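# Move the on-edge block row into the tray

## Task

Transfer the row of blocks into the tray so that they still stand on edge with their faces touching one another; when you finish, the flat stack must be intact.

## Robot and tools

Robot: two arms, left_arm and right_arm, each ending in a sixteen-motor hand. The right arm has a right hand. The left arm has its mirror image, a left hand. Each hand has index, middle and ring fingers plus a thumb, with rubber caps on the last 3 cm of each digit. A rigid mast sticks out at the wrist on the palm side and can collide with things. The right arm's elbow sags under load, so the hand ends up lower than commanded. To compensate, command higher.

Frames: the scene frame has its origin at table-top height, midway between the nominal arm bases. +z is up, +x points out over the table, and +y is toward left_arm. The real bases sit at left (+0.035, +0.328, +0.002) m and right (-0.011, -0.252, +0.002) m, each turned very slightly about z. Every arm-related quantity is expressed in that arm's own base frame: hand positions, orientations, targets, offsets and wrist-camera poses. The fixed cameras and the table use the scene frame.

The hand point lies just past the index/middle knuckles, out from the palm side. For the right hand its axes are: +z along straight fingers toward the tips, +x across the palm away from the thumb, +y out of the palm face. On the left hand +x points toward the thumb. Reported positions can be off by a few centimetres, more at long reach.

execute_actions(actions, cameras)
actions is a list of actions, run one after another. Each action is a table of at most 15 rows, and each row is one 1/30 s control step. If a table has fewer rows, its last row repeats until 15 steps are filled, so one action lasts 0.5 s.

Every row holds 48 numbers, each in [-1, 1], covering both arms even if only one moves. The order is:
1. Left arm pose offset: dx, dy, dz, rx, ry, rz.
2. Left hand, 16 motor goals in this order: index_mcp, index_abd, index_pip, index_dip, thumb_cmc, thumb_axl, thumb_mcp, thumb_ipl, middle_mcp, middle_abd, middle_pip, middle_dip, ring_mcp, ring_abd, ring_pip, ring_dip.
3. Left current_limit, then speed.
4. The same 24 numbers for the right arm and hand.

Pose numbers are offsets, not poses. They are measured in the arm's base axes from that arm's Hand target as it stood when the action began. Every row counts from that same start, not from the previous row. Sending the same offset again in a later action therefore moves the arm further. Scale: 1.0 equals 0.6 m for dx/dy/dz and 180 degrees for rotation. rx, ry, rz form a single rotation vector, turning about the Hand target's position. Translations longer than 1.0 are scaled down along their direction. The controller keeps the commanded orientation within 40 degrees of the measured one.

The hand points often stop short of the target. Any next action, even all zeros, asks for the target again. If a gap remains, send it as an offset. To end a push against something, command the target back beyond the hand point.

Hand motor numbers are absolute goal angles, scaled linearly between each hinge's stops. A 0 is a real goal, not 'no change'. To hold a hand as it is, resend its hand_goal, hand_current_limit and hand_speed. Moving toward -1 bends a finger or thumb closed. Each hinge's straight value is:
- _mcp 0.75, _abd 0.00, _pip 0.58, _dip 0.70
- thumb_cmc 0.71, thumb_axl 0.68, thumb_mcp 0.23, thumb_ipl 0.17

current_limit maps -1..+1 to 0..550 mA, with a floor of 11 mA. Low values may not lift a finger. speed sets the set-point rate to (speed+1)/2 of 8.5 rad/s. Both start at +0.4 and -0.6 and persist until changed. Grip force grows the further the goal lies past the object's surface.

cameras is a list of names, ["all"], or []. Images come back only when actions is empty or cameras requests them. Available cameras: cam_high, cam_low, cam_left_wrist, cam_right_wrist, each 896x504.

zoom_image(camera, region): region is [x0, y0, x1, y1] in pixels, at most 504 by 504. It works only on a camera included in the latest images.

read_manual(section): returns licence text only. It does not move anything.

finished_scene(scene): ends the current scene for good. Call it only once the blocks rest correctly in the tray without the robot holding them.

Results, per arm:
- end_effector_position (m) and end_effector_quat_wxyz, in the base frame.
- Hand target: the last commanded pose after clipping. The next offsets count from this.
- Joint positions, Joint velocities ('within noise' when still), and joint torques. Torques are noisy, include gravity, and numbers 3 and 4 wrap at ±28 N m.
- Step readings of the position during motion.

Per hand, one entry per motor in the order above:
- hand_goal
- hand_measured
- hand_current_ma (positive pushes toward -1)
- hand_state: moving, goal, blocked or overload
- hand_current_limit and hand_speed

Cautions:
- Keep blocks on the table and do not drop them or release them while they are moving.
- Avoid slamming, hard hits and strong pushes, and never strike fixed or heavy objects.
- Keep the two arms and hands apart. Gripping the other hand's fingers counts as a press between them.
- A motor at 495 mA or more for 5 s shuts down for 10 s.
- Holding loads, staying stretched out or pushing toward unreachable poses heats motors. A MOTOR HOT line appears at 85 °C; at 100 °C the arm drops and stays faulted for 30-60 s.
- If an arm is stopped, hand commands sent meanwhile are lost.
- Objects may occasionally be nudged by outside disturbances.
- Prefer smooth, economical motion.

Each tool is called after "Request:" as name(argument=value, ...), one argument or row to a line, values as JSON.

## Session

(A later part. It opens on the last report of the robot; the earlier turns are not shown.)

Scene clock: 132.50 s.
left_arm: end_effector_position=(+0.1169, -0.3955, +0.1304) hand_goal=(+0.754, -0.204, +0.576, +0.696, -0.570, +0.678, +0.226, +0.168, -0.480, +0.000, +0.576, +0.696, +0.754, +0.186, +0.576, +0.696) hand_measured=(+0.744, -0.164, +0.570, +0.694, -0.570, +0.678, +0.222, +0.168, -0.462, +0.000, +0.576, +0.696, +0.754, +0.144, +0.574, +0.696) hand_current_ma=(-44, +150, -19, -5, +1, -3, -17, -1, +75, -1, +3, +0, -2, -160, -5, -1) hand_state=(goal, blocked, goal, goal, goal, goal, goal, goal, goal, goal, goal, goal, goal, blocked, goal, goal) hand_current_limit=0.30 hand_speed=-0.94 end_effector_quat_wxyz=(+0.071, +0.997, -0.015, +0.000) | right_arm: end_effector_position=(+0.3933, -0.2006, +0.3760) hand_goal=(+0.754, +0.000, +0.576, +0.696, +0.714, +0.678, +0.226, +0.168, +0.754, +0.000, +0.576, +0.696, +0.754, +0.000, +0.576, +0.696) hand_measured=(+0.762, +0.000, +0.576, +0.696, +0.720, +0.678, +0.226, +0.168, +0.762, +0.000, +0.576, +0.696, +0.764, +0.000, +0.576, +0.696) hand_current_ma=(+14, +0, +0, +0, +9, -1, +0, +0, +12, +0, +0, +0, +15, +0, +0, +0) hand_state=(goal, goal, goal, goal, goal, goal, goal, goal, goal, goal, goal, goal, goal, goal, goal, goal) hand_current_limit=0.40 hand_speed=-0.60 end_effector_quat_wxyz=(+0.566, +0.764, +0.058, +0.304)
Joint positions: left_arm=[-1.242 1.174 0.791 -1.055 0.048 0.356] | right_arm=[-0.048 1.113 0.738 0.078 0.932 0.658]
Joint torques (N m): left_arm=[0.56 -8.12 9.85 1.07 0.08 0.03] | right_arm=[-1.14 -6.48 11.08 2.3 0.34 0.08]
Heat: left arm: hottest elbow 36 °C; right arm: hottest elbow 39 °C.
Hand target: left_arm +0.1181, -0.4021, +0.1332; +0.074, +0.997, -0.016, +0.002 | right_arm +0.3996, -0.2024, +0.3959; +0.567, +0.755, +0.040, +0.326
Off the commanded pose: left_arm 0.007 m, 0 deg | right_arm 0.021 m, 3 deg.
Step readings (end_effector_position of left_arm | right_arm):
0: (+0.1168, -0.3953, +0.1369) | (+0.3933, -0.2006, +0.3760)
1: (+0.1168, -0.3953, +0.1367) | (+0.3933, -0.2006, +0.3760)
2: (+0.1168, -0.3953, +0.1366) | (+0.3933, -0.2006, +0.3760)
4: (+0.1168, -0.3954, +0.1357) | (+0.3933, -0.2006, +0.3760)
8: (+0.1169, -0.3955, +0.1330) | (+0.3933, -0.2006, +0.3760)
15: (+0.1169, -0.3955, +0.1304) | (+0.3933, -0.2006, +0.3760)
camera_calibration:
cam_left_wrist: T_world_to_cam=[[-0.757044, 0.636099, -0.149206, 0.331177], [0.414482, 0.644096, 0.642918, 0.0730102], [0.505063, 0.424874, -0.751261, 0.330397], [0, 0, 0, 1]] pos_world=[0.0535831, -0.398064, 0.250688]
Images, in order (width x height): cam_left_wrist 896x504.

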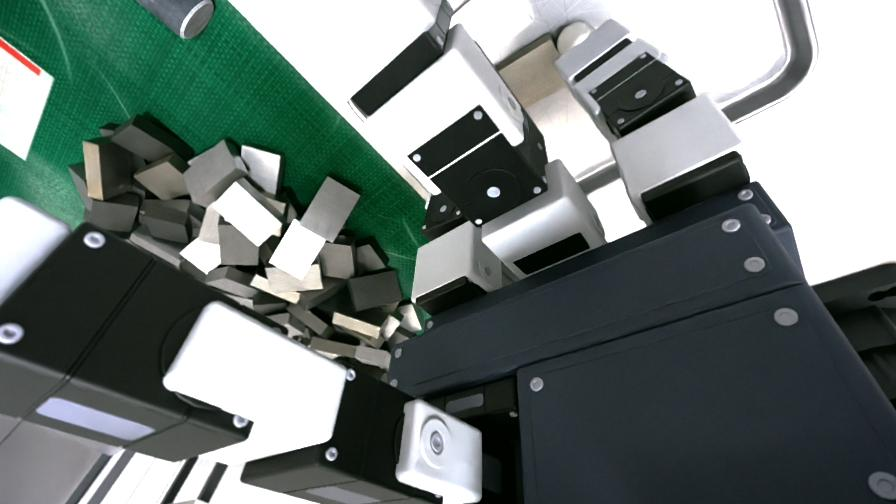

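Request:
execute_actions(
  actions=[
    [[0,-0.008,0.02,0,0,0, 0.754,-0.205,0.576,0.696,-0.57,0.678,0.226,0.168,-0.48,0,0.576,0.696,0.754,0.185,0.576,0.696,0.3,-0.94,0,0,0,0,0,0,0.754,0,0.576,0.696,0.714,0.678,0.226,0.168,0.754,0,0.576,0.696,0.754,0,0.576,0.696,0.4,-0.6]],
  ],
  cameras=["cam_left_wrist"],
)

Request:
zoom_image(
  camera="cam_left_wrist",
  region=[460, 0, 600, 120],
)

Scene clock: 133.43 s.
left_arm: end_effector_position=(+0.1156, -0.3915, +0.1283) hand_goal=(+0.754, -0.204, +0.576, +0.696, -0.570, +0.678, +0.226, +0.168, -0.480, +0.000, +0.576, +0.696, +0.754, +0.186, +0.576, +0.696) hand_measured=(+0.744, -0.164, +0.570, +0.694, -0.570, +0.678, +0.222, +0.168, -0.462, +0.000, +0.576, +0.696, +0.754, +0.144, +0.576, +0.696) hand_current_ma=(-44, +150, -19, -5, +1, -3, -17, -1, +75, -1, +3, +0, +1, -160, -3, -1) hand_state=(goal, blocked, goal, goal, goal, goal, goal, goal, goal, goal, goal, goal, goal, blocked, goal, goal) hand_current_limit=0.30 hand_speed=-0.94 end_effector_quat_wxyz=(+0.063, +0.998, -0.015, -0.003) | right_arm: end_effector_position=(+0.3933, -0.2006, +0.3760) hand_goal=(+0.754, +0.000, +0.576, +0.696, +0.714, +0.678, +0.226, +0.168, +0.754, +0.000, +0.576, +0.696, +0.754, +0.000, +0.576, +0.696) hand_measured=(+0.762, +0.000, +0.576, +0.696, +0.720, +0.678, +0.226, +0.168, +0.762, +0.000, +0.576, +0.696, +0.764, +0.000, +0.576, +0.696) hand_current_ma=(+14, +0, +0, +0, +9, -1, +0, +0, +12, +0, +0, +0, +15, +0, +0, +0) hand_state=(goal, goal, goal, goal, goal, goal, goal, goal, goal, goal, goal, goal, goal, goal, goal, goal) hand_current_limit=0.40 hand_speed=-0.60 end_effector_quat_wxyz=(+0.566, +0.764, +0.058, +0.304)
Joint positions: left_arm=[-1.242 1.174 0.791 -1.073 0.048 0.356] | right_arm=[-0.048 1.113 0.738 0.078 0.932 0.658]
Joint torques (N m): left_arm=[0.26 -8.59 12.34 0.36 0.11 -0.02] | right_arm=[-1.08 -6.3 11.06 2.32 0.33 0.08]
Heat: left arm: hottest elbow 37 °C; right arm: hottest elbow 39 °C.
Hand target: left_arm +0.1181, -0.4069, +0.1452; +0.074, +0.997, -0.016, +0.002 | right_arm +0.3996, -0.2024, +0.3959; +0.567, +0.755, +0.040, +0.326
Off the commanded pose: left_arm 0.023 m, 1 deg | right_arm 0.021 m, 3 deg.
Step readings (end_effector_position of left_arm | right_arm):
0: (+0.1169, -0.3955, +0.1304) | (+0.3933, -0.2006, +0.3760)
1: (+0.1169, -0.3955, +0.1304) | (+0.3933, -0.2006, +0.3760)
2: (+0.1169, -0.3955, +0.1304) | (+0.3933, -0.2006, +0.3760)
4: (+0.1167, -0.3949, +0.1301) | (+0.3933, -0.2006, +0.3760)
8: (+0.1160, -0.3925, +0.1288) | (+0.3933, -0.2006, +0.3760)
15: (+0.1156, -0.3915, +0.1283) | (+0.3933, -0.2006, +0.3760)
camera_calibration:
cam_left_wrist: T_world_to_cam=[[-0.757875, 0.638441, -0.134232, 0.326396], [0.417926, 0.633098, 0.651556, 0.0665205], [0.500962, 0.437699, -0.74663, 0.332743], [0, 0, 0, 1]] pos_world=[0.0528754, -0.39614, 0.248907]
Images, in order (width x height): cam_left_wrist 896x504.

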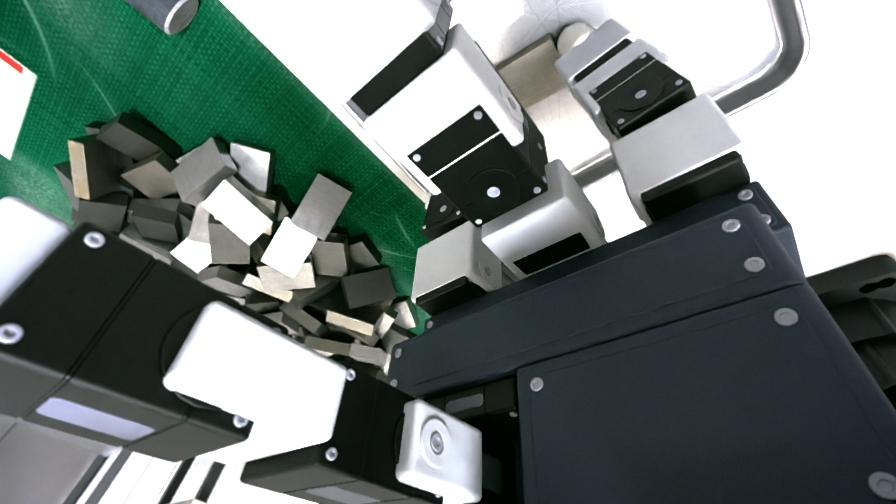

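Scaled by 3.600.

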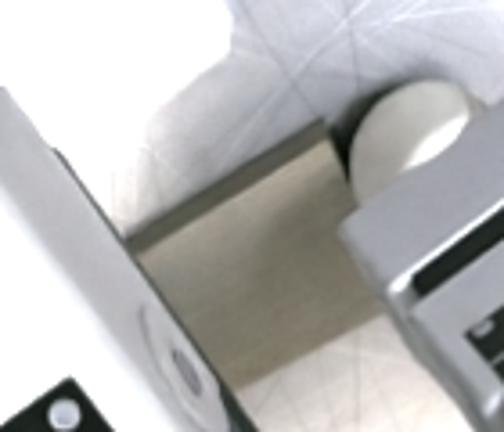

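Request:
execute_actions(
  actions=[
    [[0,-0.008,0.0117,0,0,0, 0.754,-0.205,0.576,0.696,-0.57,0.678,0.226,0.168,-0.48,0,0.576,0.696,0.754,0.185,0.576,0.696,0.3,-0.94,0,0,0,0,0,0,0.754,0,0.576,0.696,0.714,0.678,0.226,0.168,0.754,0,0.576,0.696,0.754,0,0.576,0.696,0.4,-0.6]],
  ],
  cameras=["cam_left_wrist"],
)

Request:
zoom_image(
  camera="cam_left_wrist",
  region=[460, 0, 600, 120],
)

Scene clock: 134.27 s.
left_arm: end_effector_position=(+0.1140, -0.3921, +0.1312) hand_goal=(+0.754, -0.204, +0.576, +0.696, -0.570, +0.678, +0.226, +0.168, -0.480, +0.000, +0.576, +0.696, +0.754, +0.186, +0.576, +0.696) hand_measured=(+0.752, -0.164, +0.574, +0.694, -0.570, +0.678, +0.222, +0.168, -0.462, +0.000, +0.576, +0.696, +0.754, +0.144, +0.576, +0.696) hand_current_ma=(-6, +150, -7, -5, +1, -3, -17, -1, +75, -1, +3, +0, +1, -160, -3, -1) hand_state=(goal, blocked, goal, goal, goal, goal, goal, goal, goal, goal, goal, goal, goal, blocked, goal, goal) hand_current_limit=0.30 hand_speed=-0.94 end_effector_quat_wxyz=(+0.057, +0.998, -0.017, -0.005) | right_arm: end_effector_position=(+0.3933, -0.2006, +0.3760) hand_goal=(+0.754, +0.000, +0.576, +0.696, +0.714, +0.678, +0.226, +0.168, +0.754, +0.000, +0.576, +0.696, +0.754, +0.000, +0.576, +0.696) hand_measured=(+0.762, +0.000, +0.576, +0.696, +0.720, +0.678, +0.226, +0.168, +0.762, +0.000, +0.576, +0.696, +0.764, +0.000, +0.576, +0.696) hand_current_ma=(+14, +0, +0, +0, +9, -1, +0, +0, +12, +0, +0, +0, +15, +0, +0, +0) hand_state=(goal, goal, goal, goal, goal, goal, goal, goal, goal, goal, goal, goal, goal, goal, goal, goal) hand_current_limit=0.40 hand_speed=-0.60 end_effector_quat_wxyz=(+0.566, +0.764, +0.058, +0.304)
Joint positions: left_arm=[-1.246 1.177 0.805 -1.095 0.047 0.356] | right_arm=[-0.048 1.113 0.738 0.078 0.932 0.658]
Joint torques (N m): left_arm=[-0.09 -8.12 12.94 0.47 0.1 -0.07] | right_arm=[-1.08 -6.48 11.06 2.29 0.34 0.09]
Heat: left arm: hottest elbow 37 °C; right arm: hottest elbow 39 °C.
Hand target: left_arm +0.1180, -0.4116, +0.1522; +0.074, +0.997, -0.016, +0.002 | right_arm +0.3996, -0.2024, +0.3959; +0.567, +0.755, +0.040, +0.326
Off the commanded pose: left_arm 0.029 m, 2 deg | right_arm 0.021 m, 3 deg.
Step readings (end_effector_position of left_arm | right_arm):
0: (+0.1156, -0.3915, +0.1283) | (+0.3933, -0.2006, +0.3760)
1: (+0.1156, -0.3914, +0.1283) | (+0.3933, -0.2006, +0.3760)
2: (+0.1154, -0.3913, +0.1284) | (+0.3933, -0.2006, +0.3760)
4: (+0.1148, -0.3912, +0.1292) | (+0.3933, -0.2006, +0.3760)
8: (+0.1143, -0.3919, +0.1311) | (+0.3933, -0.2006, +0.3760)
15: (+0.1140, -0.3922, +0.1314) | (+0.3933, -0.2006, +0.3760)
camera_calibration:
cam_left_wrist: T_world_to_cam=[[-0.755363, 0.643243, -0.125162, 0.326325], [0.422629, 0.624158, 0.657124, 0.0609044], [0.500811, 0.44347, -0.743319, 0.337806], [0, 0, 0, 1]] pos_world=[0.0515771, -0.397727, 0.251919]
Images, in order (width x height): cam_left_wrist 896x504.

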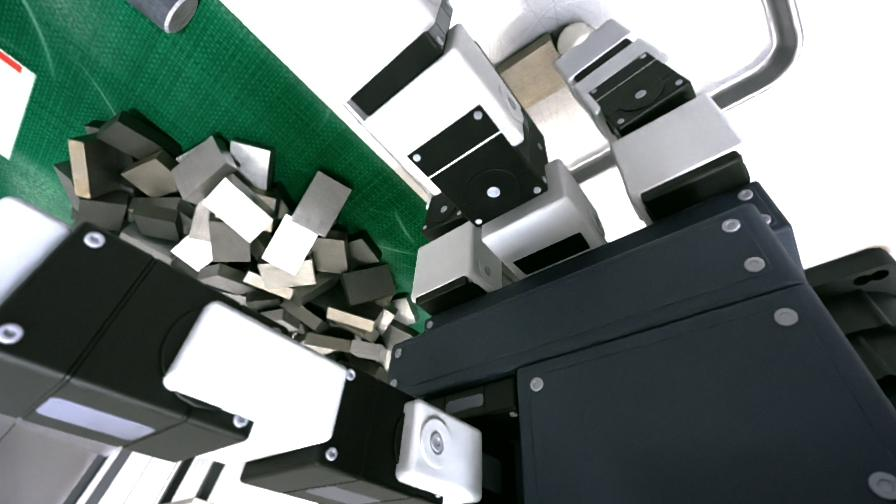

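Scaled by 3.600.

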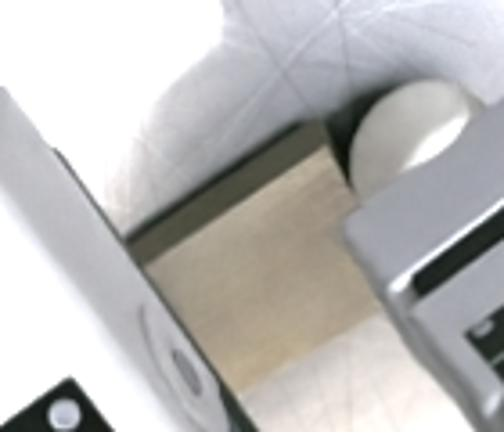

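Request:
execute_actions(
  actions=[
    [[0.004,0,0.0167,0,0,0, 0.754,-0.205,0.576,0.696,-0.57,0.678,0.226,0.168,-0.48,0,0.576,0.696,0.754,0.185,0.576,0.696,0.3,-0.94,0,0,0,0,0,0,0.754,0,0.576,0.696,0.714,0.678,0.226,0.168,0.754,0,0.576,0.696,0.754,0,0.576,0.696,0.4,-0.6]],
  ],
  cameras=["cam_left_wrist"],
)

Request:
zoom_image(
  camera="cam_left_wrist",
  region=[460, 0, 600, 120],
)

Scene clock: 135.10 s.
left_arm: end_effector_position=(+0.1145, -0.3937, +0.1389) hand_goal=(+0.754, -0.204, +0.576, +0.696, -0.570, +0.678, +0.226, +0.168, -0.480, +0.000, +0.576, +0.696, +0.754, +0.186, +0.576, +0.696) hand_measured=(+0.752, -0.164, +0.574, +0.694, -0.570, +0.678, +0.222, +0.168, -0.462, +0.000, +0.576, +0.696, +0.754, +0.144, +0.576, +0.696) hand_current_ma=(-4, +150, -6, -5, +1, -3, -17, -1, +75, -1, +3, +0, +1, -160, -3, -1) hand_state=(goal, blocked, goal, goal, goal, goal, goal, goal, goal, goal, goal, goal, goal, blocked, goal, goal) hand_current_limit=0.30 hand_speed=-0.94 end_effector_quat_wxyz=(+0.054, +0.998, -0.017, -0.006) | right_arm: end_effector_position=(+0.3933, -0.2006, +0.3760) hand_goal=(+0.754, +0.000, +0.576, +0.696, +0.714, +0.678, +0.226, +0.168, +0.754, +0.000, +0.576, +0.696, +0.754, +0.000, +0.576, +0.696) hand_measured=(+0.762, +0.000, +0.576, +0.696, +0.720, +0.678, +0.226, +0.168, +0.762, +0.000, +0.576, +0.696, +0.764, +0.000, +0.576, +0.696) hand_current_ma=(+14, +0, +0, +0, +9, -1, +0, +0, +12, +0, +0, +0, +15, +0, +0, +0) hand_state=(goal, goal, goal, goal, goal, goal, goal, goal, goal, goal, goal, goal, goal, goal, goal, goal) hand_current_limit=0.40 hand_speed=-0.60 end_effector_quat_wxyz=(+0.566, +0.764, +0.058, +0.304)
Joint positions: left_arm=[-1.246 1.177 0.829 -1.124 0.047 0.356] | right_arm=[-0.048 1.113 0.738 0.078 0.932 0.658]
Joint torques (N m): left_arm=[1.14 -8.82 12.98 0.42 0.11 0] | right_arm=[-1.03 -6.42 11.06 2.3 0.33 0.09]
Heat: left arm: hottest elbow 37 °C; right arm: hottest elbow 39 °C.
Hand target: left_arm +0.1204, -0.4116, +0.1622; +0.074, +0.997, -0.016, +0.002 | right_arm +0.3996, -0.2024, +0.3959; +0.567, +0.755, +0.040, +0.326
Off the commanded pose: left_arm 0.030 m, 2 deg | right_arm 0.021 m, 3 deg.
Step readings (end_effector_position of left_arm | right_arm):
0: (+0.1140, -0.3921, +0.1312) | (+0.3933, -0.2006, +0.3760)
1: (+0.1140, -0.3921, +0.1314) | (+0.3933, -0.2006, +0.3760)
2: (+0.1140, -0.3920, +0.1316) | (+0.3933, -0.2006, +0.3760)
4: (+0.1137, -0.3913, +0.1326) | (+0.3933, -0.2006, +0.3760)
8: (+0.1142, -0.3928, +0.1367) | (+0.3933, -0.2006, +0.3760)
15: (+0.1146, -0.3939, +0.1389) | (+0.3933, -0.2006, +0.3760)
camera_calibration:
cam_left_wrist: T_world_to_cam=[[-0.755582, 0.643961, -0.120037, 0.328335], [0.423903, 0.620382, 0.659873, 0.0546434], [0.499401, 0.447704, -0.741727, 0.345506], [0, 0, 0, 1]] pos_world=[0.0523745, -0.400019, 0.259626]
Images, in order (width x height): cam_left_wrist 896x504.

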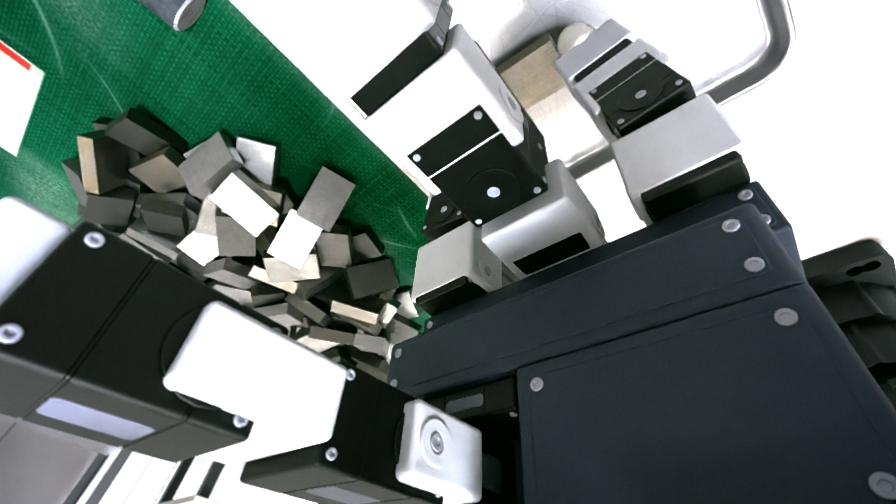

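Scaled by 3.600.

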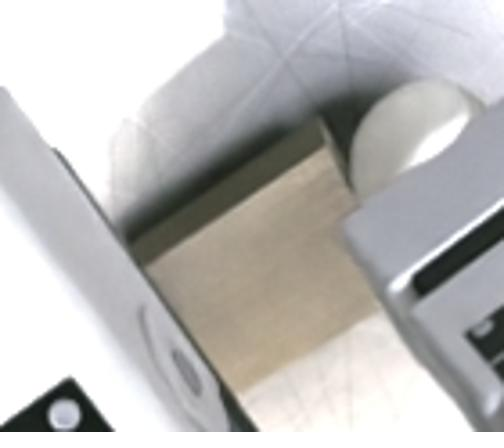

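Request:
execute_actions(
  actions=[
    [[-0.002,-0.0107,-0.03,0.051,0,0, 0.754,-0.205,0.576,0.696,-0.57,0.678,0.226,0.168,-0.48,0,0.576,0.696,0.754,0.185,0.576,0.696,0.3,-0.94,0,0,0,0,0,0,0.754,0,0.576,0.696,0.714,0.678,0.226,0.168,0.754,0,0.576,0.696,0.754,0,0.576,0.696,0.4,-0.6]],
  ],
  cameras=["cam_left_wrist"],
)

Request:
zoom_image(
  camera="cam_left_wrist",
  region=[460, 0, 600, 120],
)

Scene clock: 136.97 s.
left_arm: end_effector_position=(+0.1149, -0.3996, +0.1245) hand_goal=(+0.754, -0.204, +0.576, +0.696, -0.570, +0.678, +0.226, +0.168, -0.480, +0.000, +0.576, +0.696, +0.754, +0.186, +0.576, +0.696) hand_measured=(+0.754, -0.164, +0.574, +0.694, -0.570, +0.678, +0.222, +0.168, -0.462, +0.000, +0.576, +0.696, +0.754, +0.144, +0.576, +0.696) hand_current_ma=(-2, +150, -5, -5, +1, -3, -17, -1, +75, -1, +3, +0, -1, -160, -3, -1) hand_state=(goal, blocked, goal, goal, goal, goal, goal, goal, goal, goal, goal, goal, goal, blocked, goal, goal) hand_current_limit=0.30 hand_speed=-0.94 end_effector_quat_wxyz=(-0.023, +1.000, -0.020, -0.007) | right_arm: end_effector_position=(+0.3933, -0.2006, +0.3760) hand_goal=(+0.754, +0.000, +0.576, +0.696, +0.714, +0.678, +0.226, +0.168, +0.754, +0.000, +0.576, +0.696, +0.754, +0.000, +0.576, +0.696) hand_measured=(+0.762, +0.000, +0.576, +0.696, +0.720, +0.678, +0.226, +0.168, +0.762, +0.000, +0.576, +0.696, +0.764, +0.000, +0.576, +0.696) hand_current_ma=(+14, +0, +0, +0, +9, -1, +0, +0, +12, +0, +0, +0, +15, +0, +0, +0) hand_state=(goal, goal, goal, goal, goal, goal, goal, goal, goal, goal, goal, goal, goal, goal, goal, goal) hand_current_limit=0.40 hand_speed=-0.60 end_effector_quat_wxyz=(+0.566, +0.764, +0.058, +0.304)
Joint positions: left_arm=[-1.275 1.294 0.926 -1.251 -0.002 0.336] | right_arm=[-0.048 1.113 0.738 0.078 0.932 0.658]
Joint torques (N m): left_arm=[0.32 -10.17 12.44 0.06 -0.02 -0.1] | right_arm=[-0.97 -6.36 11.1 2.3 0.33 0.09]
Heat: left arm: hottest elbow 37 °C; right arm: hottest elbow 39 °C.
Hand target: left_arm +0.1194, -0.4180, +0.1443; -0.006, +1.000, -0.016, +0.000 | right_arm +0.3996, -0.2024, +0.3959; +0.567, +0.755, +0.040, +0.326
Off the commanded pose: left_arm 0.027 m, 2 deg | right_arm 0.021 m, 3 deg.
Step readings (end_effector_position of left_arm | right_arm):
0: (+0.1145, -0.3937, +0.1389) | (+0.3933, -0.2006, +0.3760)
1: (+0.1148, -0.3936, +0.1390) | (+0.3933, -0.2006, +0.3760)
2: (+0.1157, -0.3926, +0.1384) | (+0.3933, -0.2006, +0.3760)
4: (+0.1170, -0.3928, +0.1362) | (+0.3933, -0.2006, +0.3760)
8: (+0.1164, -0.4011, +0.1284) | (+0.3933, -0.2006, +0.3760)
15: (+0.1143, -0.3986, +0.1225) | (+0.3933, -0.2006, +0.3760)
camera_calibration:
cam_left_wrist: T_world_to_cam=[[-0.750875, 0.660146, -0.0198474, 0.324215], [0.427058, 0.508237, 0.747875, 0.0115285], [0.503794, 0.553085, -0.663543, 0.36927], [0, 0, 0, 1]] pos_world=[0.0524858, -0.424126, 0.24284]
Images, in order (width x height): cam_left_wrist 896x504.

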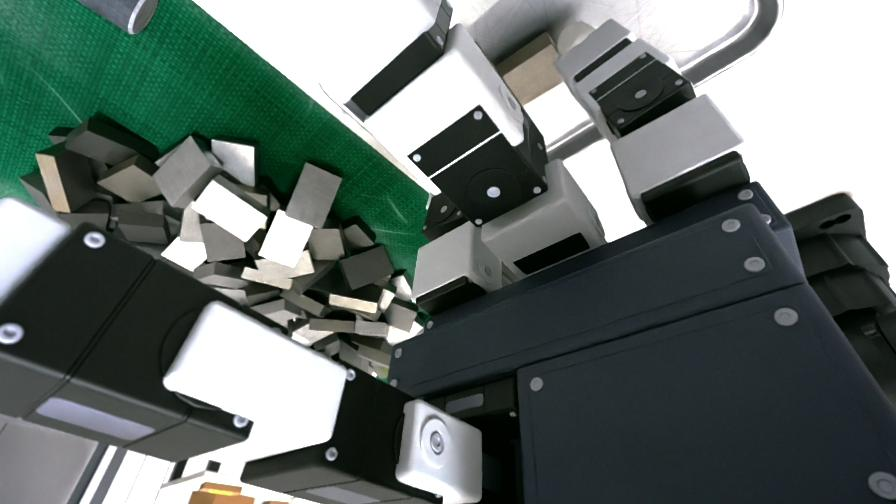

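Scaled by 3.600.

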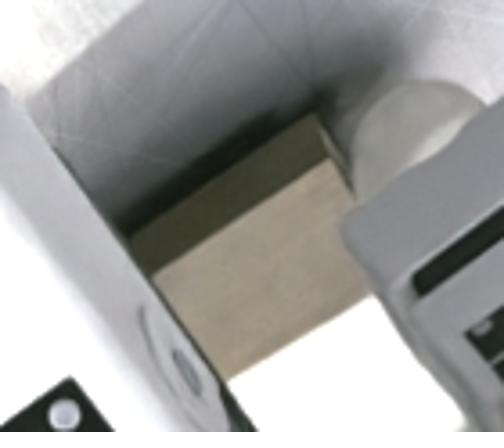

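Request:
execute_actions(
  actions=[
    [[0,-0.0233,-0.0117,0.048,0,0, 0.754,-0.205,0.576,0.696,-0.57,0.678,0.226,0.168,-0.48,0,0.576,0.696,0.754,0.185,0.576,0.696,0.3,-0.94,0,0,0,0,0,0,0.754,0,0.576,0.696,0.714,0.678,0.226,0.168,0.754,0,0.576,0.696,0.754,0,0.576,0.696,0.4,-0.6]],
  ],
  cameras=["cam_left_wrist"],
)

Request:
zoom_image(
  camera="cam_left_wrist",
  region=[460, 0, 600, 120],
)

Scene clock: 138.03 s.
left_arm: end_effector_position=(+0.1154, -0.4147, +0.1239) hand_goal=(+0.754, -0.204, +0.576, +0.696, -0.570, +0.678, +0.226, +0.168, -0.480, +0.000, +0.576, +0.696, +0.754, +0.186, +0.576, +0.696) hand_measured=(+0.752, -0.198, +0.574, +0.694, -0.570, +0.678, +0.222, +0.168, -0.462, +0.000, +0.576, +0.696, +0.752, +0.180, +0.576, +0.696) hand_current_ma=(-8, +17, -5, -5, +1, -3, -17, -1, +75, -1, +3, +0, -6, -18, -3, -1) hand_state=(goal, goal, goal, goal, goal, goal, goal, goal, goal, goal, goal, goal, goal, goal, goal, goal) hand_current_limit=0.30 hand_speed=-0.94 end_effector_quat_wxyz=(-0.093, +0.995, -0.021, -0.006) | right_arm: end_effector_position=(+0.3933, -0.2006, +0.3760) hand_goal=(+0.754, +0.000, +0.576, +0.696, +0.714, +0.678, +0.226, +0.168, +0.754, +0.000, +0.576, +0.696, +0.754, +0.000, +0.576, +0.696) hand_measured=(+0.762, +0.000, +0.576, +0.696, +0.720, +0.678, +0.226, +0.168, +0.762, +0.000, +0.576, +0.696, +0.764, +0.000, +0.576, +0.696) hand_current_ma=(+14, +0, +0, +0, +9, -1, +0, +0, +12, +0, +0, +0, +15, +0, +0, +0) hand_state=(goal, goal, goal, goal, goal, goal, goal, goal, goal, goal, goal, goal, goal, goal, goal, goal) hand_current_limit=0.40 hand_speed=-0.60 end_effector_quat_wxyz=(+0.566, +0.764, +0.058, +0.304)
Joint positions: left_arm=[-1.306 1.416 1.063 -1.401 -0.04 0.302] | right_arm=[-0.048 1.113 0.738 0.078 0.932 0.658]
Joint torques (N m): left_arm=[0.32 -10.99 11.97 -0.25 -0.06 -0.1] | right_arm=[-1.08 -6.42 11.06 2.28 0.34 0.09]
Heat: left arm: hottest elbow 37 °C; right arm: hottest elbow 39 °C.
Hand target: left_arm +0.1192, -0.4320, +0.1371; -0.082, +0.997, -0.016, -0.001 | right_arm +0.3996, -0.2024, +0.3959; +0.567, +0.755, +0.040, +0.326
Off the commanded pose: left_arm 0.022 m, 2 deg | right_arm 0.021 m, 3 deg.
Step readings (end_effector_position of left_arm | right_arm):
0: (+0.1149, -0.3996, +0.1245) | (+0.3933, -0.2006, +0.3760)
1: (+0.1151, -0.3995, +0.1247) | (+0.3933, -0.2006, +0.3760)
2: (+0.1152, -0.3989, +0.1247) | (+0.3933, -0.2006, +0.3760)
4: (+0.1162, -0.4005, +0.1252) | (+0.3933, -0.2006, +0.3760)
8: (+0.1169, -0.4157, +0.1259) | (+0.3933, -0.2006, +0.3760)
15: (+0.1156, -0.4163, +0.1241) | (+0.3933, -0.2006, +0.3760)
camera_calibration:
cam_left_wrist: T_world_to_cam=[[-0.749241, 0.658533, 0.0705127, 0.322478], [0.425883, 0.397517, 0.812775, -0.0344171], [0.507209, 0.638995, -0.578294, 0.401567], [0, 0, 0, 1]] pos_world=[0.0525929, -0.45528, 0.237458]
Images, in order (width x height): cam_left_wrist 896x504.

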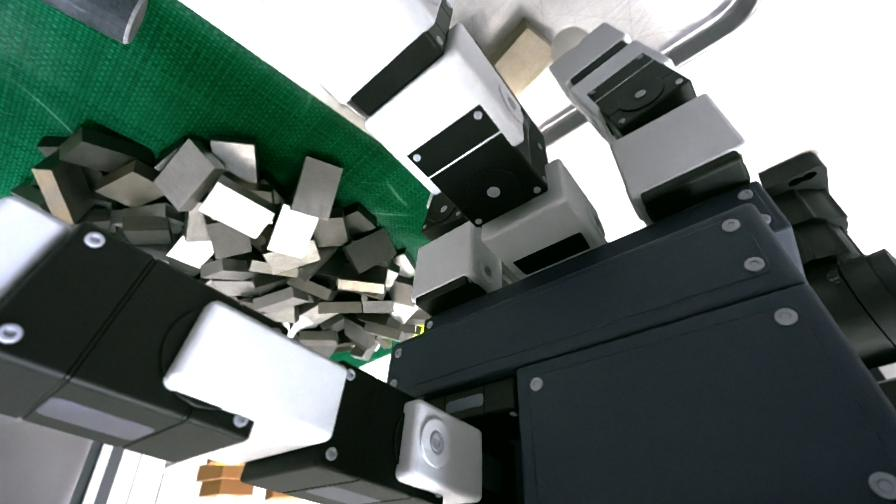

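Scaled by 3.600.

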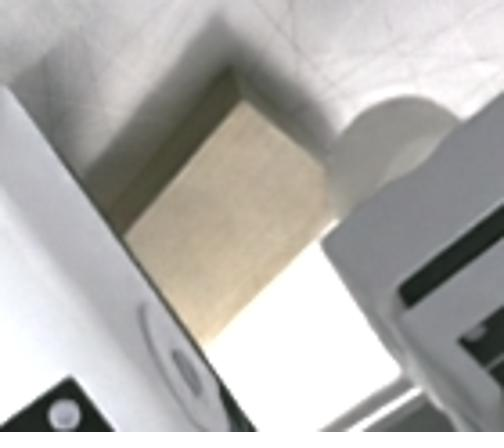

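Request:
execute_actions(
  actions=[],
  cameras=["cam_high","cam_low"],
)

Request:
zoom_image(
  camera="cam_high",
  region=[390, 20, 530, 140],
)

Request:
zoom_image(
  camera="cam_low",
  region=[385, 205, 485, 295],
)

Scene clock: 138.17 s.
left_arm: end_effector_position=(+0.1155, -0.4147, +0.1239) hand_goal=(+0.754, -0.204, +0.576, +0.696, -0.570, +0.678, +0.226, +0.168, -0.480, +0.000, +0.576, +0.696, +0.754, +0.186, +0.576, +0.696) hand_measured=(+0.752, -0.198, +0.574, +0.694, -0.570, +0.678, +0.222, +0.168, -0.462, +0.000, +0.576, +0.696, +0.752, +0.180, +0.576, +0.696) hand_current_ma=(-8, +17, -5, -5, +1, -3, -17, -1, +75, -1, +3, +0, -6, -18, -3, -1) hand_state=(goal, goal, goal, goal, goal, goal, goal, goal, goal, goal, goal, goal, goal, goal, goal, goal) hand_current_limit=0.30 hand_speed=-0.94 end_effector_quat_wxyz=(-0.093, +0.995, -0.020, -0.006) | right_arm: end_effector_position=(+0.3933, -0.2006, +0.3760) hand_goal=(+0.754, +0.000, +0.576, +0.696, +0.714, +0.678, +0.226, +0.168, +0.754, +0.000, +0.576, +0.696, +0.754, +0.000, +0.576, +0.696) hand_measured=(+0.762, +0.000, +0.576, +0.696, +0.720, +0.678, +0.226, +0.168, +0.762, +0.000, +0.576, +0.696, +0.764, +0.000, +0.576, +0.696) hand_current_ma=(+14, +0, +0, +0, +9, -1, +0, +0, +12, +0, +0, +0, +15, +0, +0, +0) hand_state=(goal, goal, goal, goal, goal, goal, goal, goal, goal, goal, goal, goal, goal, goal, goal, goal) hand_current_limit=0.40 hand_speed=-0.60 end_effector_quat_wxyz=(+0.566, +0.764, +0.058, +0.304)
Joint positions: left_arm=[-1.306 1.416 1.063 -1.401 -0.04 0.302] | right_arm=[-0.048 1.113 0.738 0.078 0.932 0.658]
Joint velocities: within noise
Joint torques (N m): left_arm=[0.38 -11.05 11.89 -0.23 -0.08 -0.1] | right_arm=[-1.14 -6.42 11.06 2.3 0.34 0.08]
Heat: left arm: hottest elbow 37 °C; right arm: hottest elbow 39 °C.
Hand target: left_arm +0.1192, -0.4320, +0.1371; -0.082, +0.997, -0.016, -0.001 | right_arm +0.3996, -0.2024, +0.3959; +0.567, +0.755, +0.040, +0.326
Off the commanded pose: left_arm 0.022 m, 2 deg | right_arm 0.021 m, 3 deg.
Images, in order (width x height): cam_high 896x504, cam_low 896x504.

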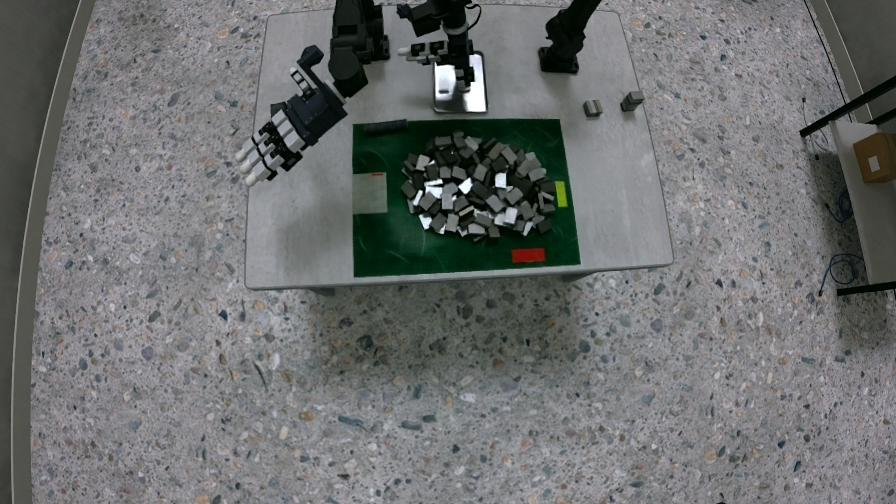

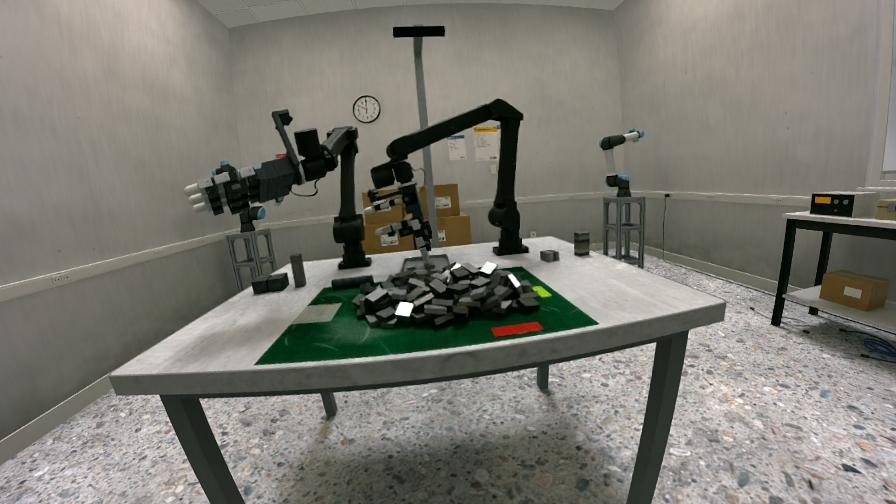

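Scaled by 3.600.

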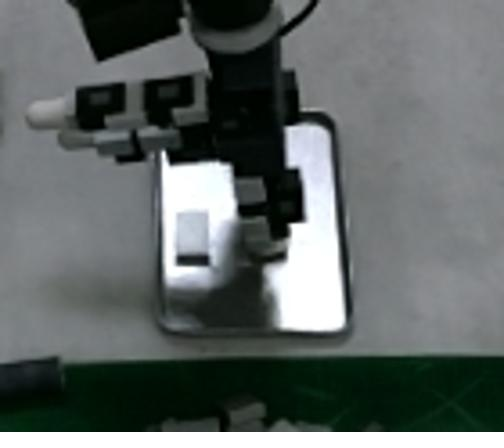

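Scaled by 5.040.

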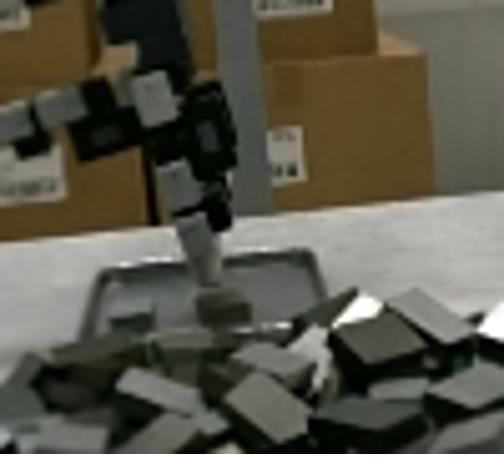

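Request:
execute_actions(
  actions=[
    [[0,0,0,0,0,0, 0.754,-0.13,0.576,0.696,-0.57,0.678,0.226,0.168,-0.48,0,0.576,0.696,0.754,0.115,0.576,0.696,0.3,-0.94,0,0,0,0,0,0,0.754,0,0.576,0.696,0.714,0.678,0.226,0.168,0.754,0,0.576,0.696,0.754,0,0.576,0.696,0.4,-0.6]],
  ],
  cameras=["cam_left_wrist"],
)

Request:
zoom_image(
  camera="cam_left_wrist",
  region=[460, 0, 600, 120],
)

Scene clock: 139.13 s.
left_arm: end_effector_position=(+0.1154, -0.4145, +0.1239) hand_goal=(+0.754, -0.130, +0.576, +0.696, -0.570, +0.678, +0.226, +0.168, -0.480, +0.000, +0.576, +0.696, +0.754, +0.116, +0.576, +0.696) hand_measured=(+0.752, -0.132, +0.574, +0.694, -0.570, +0.678, +0.222, +0.168, -0.462, +0.000, +0.576, +0.696, +0.752, +0.120, +0.576, +0.696) hand_current_ma=(-8, -8, -5, -5, +1, -3, -17, -1, +75, -1, +3, +0, -6, +10, -3, -1) hand_state=(goal, goal, goal, goal, goal, goal, goal, goal, goal, goal, goal, goal, goal, goal, goal, goal) hand_current_limit=0.30 hand_speed=-0.94 end_effector_quat_wxyz=(-0.093, +0.995, -0.020, -0.007) | right_arm: end_effector_position=(+0.3933, -0.2006, +0.3760) hand_goal=(+0.754, +0.000, +0.576, +0.696, +0.714, +0.678, +0.226, +0.168, +0.754, +0.000, +0.576, +0.696, +0.754, +0.000, +0.576, +0.696) hand_measured=(+0.762, +0.000, +0.576, +0.696, +0.720, +0.678, +0.226, +0.168, +0.762, +0.000, +0.576, +0.696, +0.764, +0.000, +0.576, +0.696) hand_current_ma=(+14, +0, +0, +0, +9, -1, +0, +0, +12, +0, +0, +0, +15, +0, +0, +0) hand_state=(goal, goal, goal, goal, goal, goal, goal, goal, goal, goal, goal, goal, goal, goal, goal, goal) hand_current_limit=0.40 hand_speed=-0.60 end_effector_quat_wxyz=(+0.566, +0.764, +0.058, +0.304)
Joint positions: left_arm=[-1.306 1.416 1.063 -1.402 -0.04 0.302] | right_arm=[-0.048 1.113 0.738 0.078 0.932 0.658]
Joint torques (N m): left_arm=[0.44 -11.16 11.93 -0.35 -0.08 -0.12] | right_arm=[-1.03 -6.48 11.06 2.29 0.33 0.08]
Heat: left arm: hottest elbow 37 °C; right arm: hottest elbow 39 °C.
Hand target: left_arm +0.1192, -0.4319, +0.1371; -0.082, +0.997, -0.016, -0.001 | right_arm +0.3996, -0.2024, +0.3959; +0.567, +0.755, +0.040, +0.326
Off the commanded pose: left_arm 0.022 m, 2 deg | right_arm 0.021 m, 3 deg.
Step readings (end_effector_position of left_arm | right_arm):
0: (+0.1155, -0.4147, +0.1239) | (+0.3933, -0.2006, +0.3760)
1: (+0.1155, -0.4147, +0.1239) | (+0.3933, -0.2006, +0.3760)
2: (+0.1155, -0.4147, +0.1239) | (+0.3933, -0.2006, +0.3760)
4: (+0.1154, -0.4146, +0.1239) | (+0.3933, -0.2006, +0.3760)
8: (+0.1154, -0.4146, +0.1239) | (+0.3933, -0.2006, +0.3760)
15: (+0.1154, -0.4145, +0.1239) | (+0.3933, -0.2006, +0.3760)
camera_calibration:
cam_left_wrist: T_world_to_cam=[[-0.749733, 0.657919, 0.0710104, 0.322038], [0.425629, 0.397275, 0.813027, -0.0346146], [0.506695, 0.639778, -0.577879, 0.401788], [0, 0, 0, 1]] pos_world=[0.0525917, -0.455179, 0.23746]
Images, in order (width x height): cam_left_wrist 896x504.

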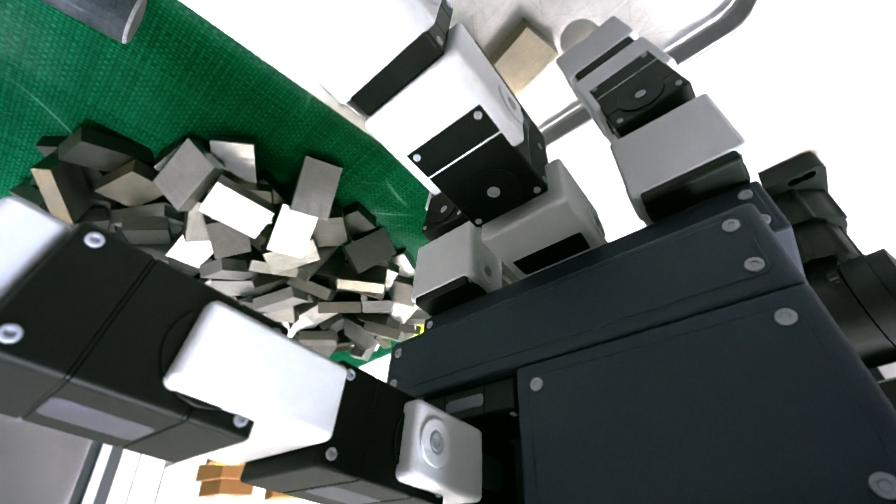

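Scaled by 3.600.

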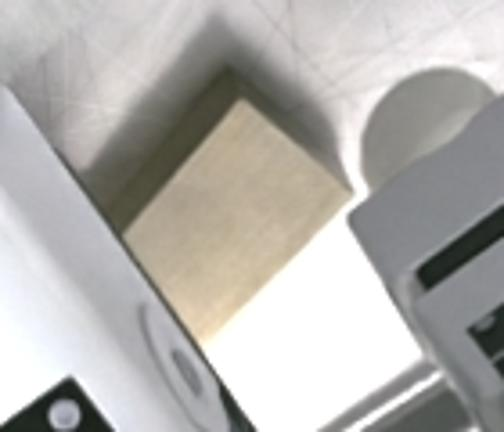

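Request:
execute_actions(
  actions=[
    [[0,0.004,0.045,-0.02,0,0, 0.754,-0.1,0.576,0.696,-0.57,0.678,0.226,0.168,-0.48,0,0.576,0.696,0.754,0.1,0.576,0.696,0.3,-0.94,0,0,0,0,0,0,0.754,0,0.576,0.696,0.714,0.678,0.226,0.168,0.754,0,0.576,0.696,0.754,0,0.576,0.696,0.4,-0.6]],
    [[0,0.029,0.043,-0.041,0,0, 0.754,-0.1,0.576,0.696,-0.57,0.678,0.226,0.168,-0.48,0,0.576,0.696,0.754,0.1,0.576,0.696,0.3,-0.94,0,0,0,0,0,0,0.754,0,0.576,0.696,0.714,0.678,0.226,0.168,0.754,0,0.576,0.696,0.754,0,0.576,0.696,0.4,-0.6]],
  ],
  cameras=["cam_left_wrist"],
)

Request:
zoom_image(
  camera="cam_left_wrist",
  region=[400, 0, 600, 160],
)

Request:
zoom_image(
  camera="cam_left_wrist",
  region=[460, 0, 600, 120],
)

Scene clock: 141.10 s.
left_arm: end_effector_position=(+0.1176, -0.4120, +0.1989) hand_goal=(+0.754, -0.100, +0.576, +0.696, -0.570, +0.678, +0.226, +0.168, -0.480, +0.000, +0.576, +0.696, +0.754, +0.100, +0.576, +0.696) hand_measured=(+0.752, -0.102, +0.574, +0.694, -0.570, +0.678, +0.222, +0.168, -0.462, +0.000, +0.576, +0.696, +0.752, +0.102, +0.576, +0.696) hand_current_ma=(-8, -8, -5, -5, +1, -3, -17, -1, +75, -1, +3, +0, -6, +9, -3, -1) hand_state=(goal, goal, goal, goal, goal, goal, goal, goal, goal, goal, goal, goal, goal, goal, goal, goal) hand_current_limit=0.30 hand_speed=-0.94 end_effector_quat_wxyz=(+0.019, +1.000, -0.013, +0.003) | right_arm: end_effector_position=(+0.3933, -0.2006, +0.3760) hand_goal=(+0.754, +0.000, +0.576, +0.696, +0.714, +0.678, +0.226, +0.168, +0.754, +0.000, +0.576, +0.696, +0.754, +0.000, +0.576, +0.696) hand_measured=(+0.762, +0.000, +0.576, +0.696, +0.720, +0.678, +0.226, +0.168, +0.762, +0.000, +0.576, +0.696, +0.764, +0.000, +0.576, +0.696) hand_current_ma=(+14, +0, +0, +0, +9, -1, +0, +0, +12, +0, +0, +0, +15, +0, +0, +0) hand_state=(goal, goal, goal, goal, goal, goal, goal, goal, goal, goal, goal, goal, goal, goal, goal, goal) hand_current_limit=0.40 hand_speed=-0.60 end_effector_quat_wxyz=(+0.566, +0.764, +0.058, +0.304)
Joint positions: left_arm=[-1.278 1.218 1.043 -1.356 0.005 0.32] | right_arm=[-0.048 1.113 0.738 0.078 0.932 0.658]
Joint torques (N m): left_arm=[1.26 -9.23 8.25 1.07 0.23 0.15] | right_arm=[-0.97 -6.48 11.07 2.3 0.33 0.08]
Heat: left arm: hottest elbow 37 °C; right arm: hottest elbow 39 °C.
Hand target: left_arm +0.1192, -0.4122, +0.1899; +0.014, +1.000, -0.016, +0.001 | right_arm +0.3996, -0.2024, +0.3959; +0.567, +0.755, +0.040, +0.326
Off the commanded pose: left_arm 0.009 m, 1 deg | right_arm 0.021 m, 3 deg.
Step readings (end_effector_position of left_arm | right_arm):
0: (+0.1154, -0.4145, +0.1239) | (+0.3933, -0.2006, +0.3760)
1: (+0.1154, -0.4145, +0.1239) | (+0.3933, -0.2006, +0.3760)
2: (+0.1154, -0.4145, +0.1240) | (+0.3933, -0.2006, +0.3760)
4: (+0.1147, -0.4147, +0.1257) | (+0.3933, -0.2006, +0.3760)
8: (+0.1139, -0.4145, +0.1361) | (+0.3933, -0.2006, +0.3760)
15: (+0.1140, -0.4154, +0.1457) | (+0.3933, -0.2006, +0.3760)
16: (+0.1138, -0.4155, +0.1460) | (+0.3933, -0.2006, +0.3760)
17: (+0.1135, -0.4160, +0.1475) | (+0.3933, -0.2006, +0.3760)
19: (+0.1136, -0.4179, +0.1561) | (+0.3933, -0.2006, +0.3760)
23: (+0.1170, -0.4159, +0.1864) | (+0.3933, -0.2006, +0.3760)
30: (+0.1185, -0.4139, +0.2022) | (+0.3933, -0.2006, +0.3760)
camera_calibration:
cam_left_wrist: T_world_to_cam=[[-0.758309, 0.645701, -0.0896494, 0.344613], [0.40639, 0.575766, 0.709465, -0.00110909], [0.509719, 0.501561, -0.699015, 0.409213], [0, 0, 0, 1]] pos_world=[0.0531901, -0.427124, 0.317727]
Images, in order (width x height): cam_left_wrist 896x504.

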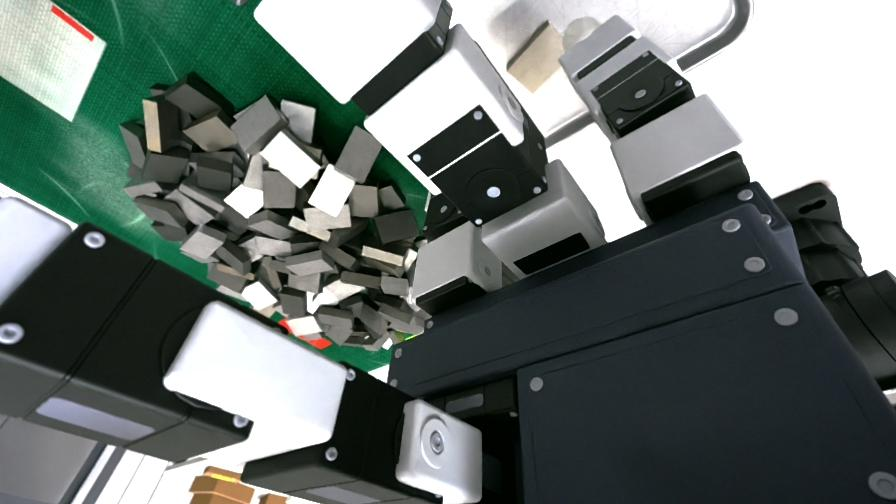

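Scaled by 2.520.

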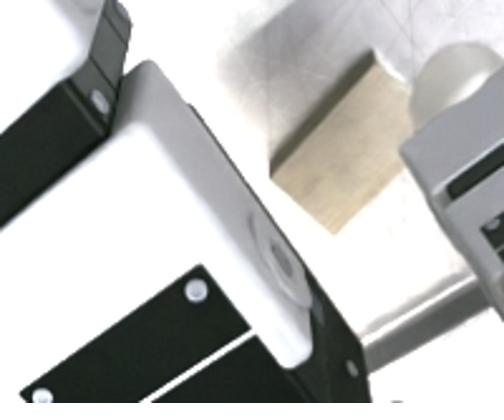

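Scaled by 3.600.

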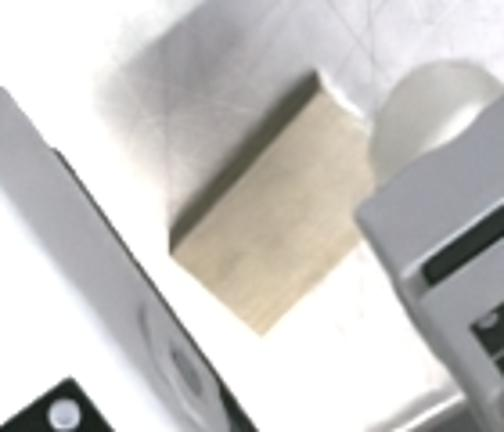

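Request:
execute_actions(
  actions=[
    [[0.0312,0.0318,-0.0415,0.0089,0,0.0755, 0.754,-0.1,0.576,0.696,-0.57,0.678,0.226,0.168,-0.48,0,0.576,0.696,0.754,0.1,0.576,0.696,0.3,-0.94,0,0,0,0,0,0,0.754,0,0.576,0.696,0.714,0.678,0.226,0.168,0.754,0,0.576,0.696,0.754,0,0.576,0.696,0.4,-0.6]],
    [[0,0,0,0,0,0, 0.754,-0.1,0.576,0.696,-0.57,0.678,0.226,0.168,-0.48,0,0.576,0.696,0.754,0.1,0.576,0.696,0.3,-0.94,0,0,0,0,0,0,0.754,0,0.576,0.696,0.714,0.678,0.226,0.168,0.754,0,0.576,0.696,0.754,0,0.576,0.696,0.4,-0.6]],
  ],
  cameras=["cam_left_wrist"],
)

Request:
zoom_image(
  camera="cam_left_wrist",
  region=[460, 0, 600, 120],
)

Scene clock: 143.27 s.
left_arm: end_effector_position=(+0.1333, -0.3934, +0.1722) hand_goal=(+0.754, -0.100, +0.576, +0.696, -0.570, +0.678, +0.226, +0.168, -0.480, +0.000, +0.576, +0.696, +0.754, +0.100, +0.576, +0.696) hand_measured=(+0.752, -0.102, +0.574, +0.694, -0.570, +0.678, +0.222, +0.168, -0.462, +0.000, +0.576, +0.696, +0.752, +0.102, +0.576, +0.696) hand_current_ma=(-8, -8, -5, -5, +0, -3, -17, -1, +75, -1, +3, +0, -6, +9, -3, -1) hand_state=(goal, goal, goal, goal, goal, goal, goal, goal, goal, goal, goal, goal, goal, goal, goal, goal) hand_current_limit=0.30 hand_speed=-0.94 end_effector_quat_wxyz=(+0.004, +0.996, +0.092, +0.002) | right_arm: end_effector_position=(+0.3933, -0.2006, +0.3760) hand_goal=(+0.754, +0.000, +0.576, +0.696, +0.714, +0.678, +0.226, +0.168, +0.754, +0.000, +0.576, +0.696, +0.754, +0.000, +0.576, +0.696) hand_measured=(+0.762, +0.000, +0.576, +0.696, +0.720, +0.678, +0.226, +0.168, +0.762, +0.000, +0.576, +0.696, +0.764, +0.000, +0.576, +0.696) hand_current_ma=(+14, +0, +0, +0, +9, -1, +0, +0, +12, +0, +0, +0, +15, +0, +0, +0) hand_state=(goal, goal, goal, goal, goal, goal, goal, goal, goal, goal, goal, goal, goal, goal, goal, goal) hand_current_limit=0.40 hand_speed=-0.60 end_effector_quat_wxyz=(+0.566, +0.764, +0.058, +0.304)
Joint positions: left_arm=[-1.275 1.218 0.979 -1.322 -0.002 0.111] | right_arm=[-0.048 1.113 0.738 0.078 0.932 0.658]
Joint torques (N m): left_arm=[1.55 -9.05 8.32 0.96 -0.07 -0.1] | right_arm=[-1.08 -6.48 11.04 2.3 0.34 0.08]
Heat: left arm: hottest elbow 37 °C; right arm: hottest elbow 39 °C.
Hand target: left_arm +0.1380, -0.3932, +0.1651; +0.000, +0.995, +0.102, +0.002 | right_arm +0.3996, -0.2024, +0.3959; +0.567, +0.755, +0.040, +0.326
Off the commanded pose: left_arm 0.008 m, 1 deg | right_arm 0.021 m, 3 deg.
Step readings (end_effector_position of left_arm | right_arm):
0: (+0.1175, -0.4120, +0.1989) | (+0.3933, -0.2006, +0.3760)
1: (+0.1175, -0.4118, +0.1986) | (+0.3933, -0.2006, +0.3760)
2: (+0.1184, -0.4115, +0.1973) | (+0.3933, -0.2006, +0.3760)
4: (+0.1215, -0.4082, +0.1911) | (+0.3933, -0.2006, +0.3760)
8: (+0.1256, -0.3958, +0.1743) | (+0.3933, -0.2006, +0.3760)
15: (+0.1313, -0.3938, +0.1720) | (+0.3933, -0.2006, +0.3760)
16: (+0.1316, -0.3938, +0.1720) | (+0.3933, -0.2006, +0.3760)
17: (+0.1320, -0.3937, +0.1721) | (+0.3933, -0.2006, +0.3760)
19: (+0.1324, -0.3936, +0.1721) | (+0.3933, -0.2006, +0.3760)
23: (+0.1330, -0.3935, +0.1721) | (+0.3933, -0.2006, +0.3760)
30: (+0.1333, -0.3934, +0.1722) | (+0.3933, -0.2006, +0.3760)
camera_calibration:
cam_left_wrist: T_world_to_cam=[[-0.877357, 0.475027, -0.0677792, 0.287163], [0.283838, 0.627669, 0.724891, 0.0349334], [0.386886, 0.61675, -0.685521, 0.432556], [0, 0, 0, 1]] pos_world=[0.0746793, -0.425116, 0.290667]
Images, in order (width x height): cam_left_wrist 896x504.

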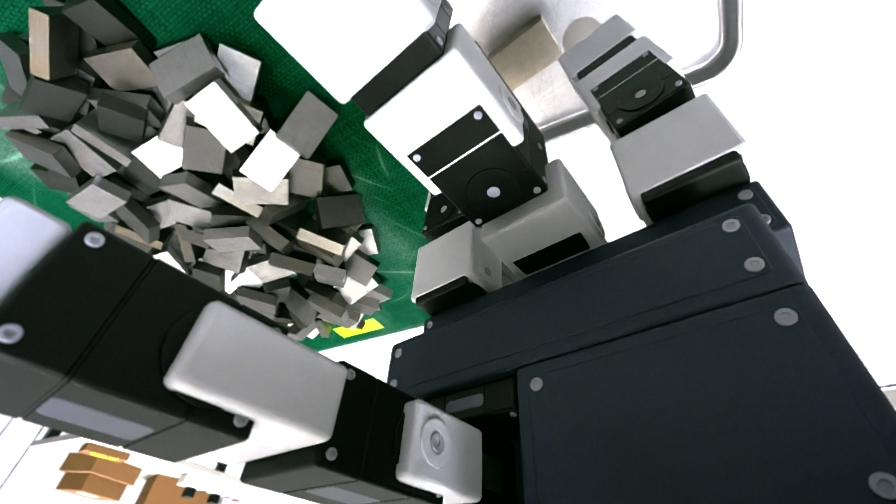

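Scaled by 3.600.

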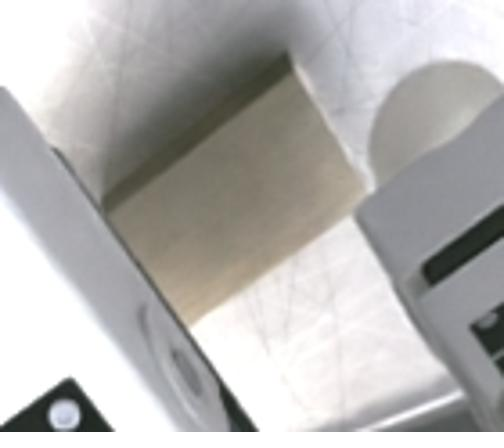

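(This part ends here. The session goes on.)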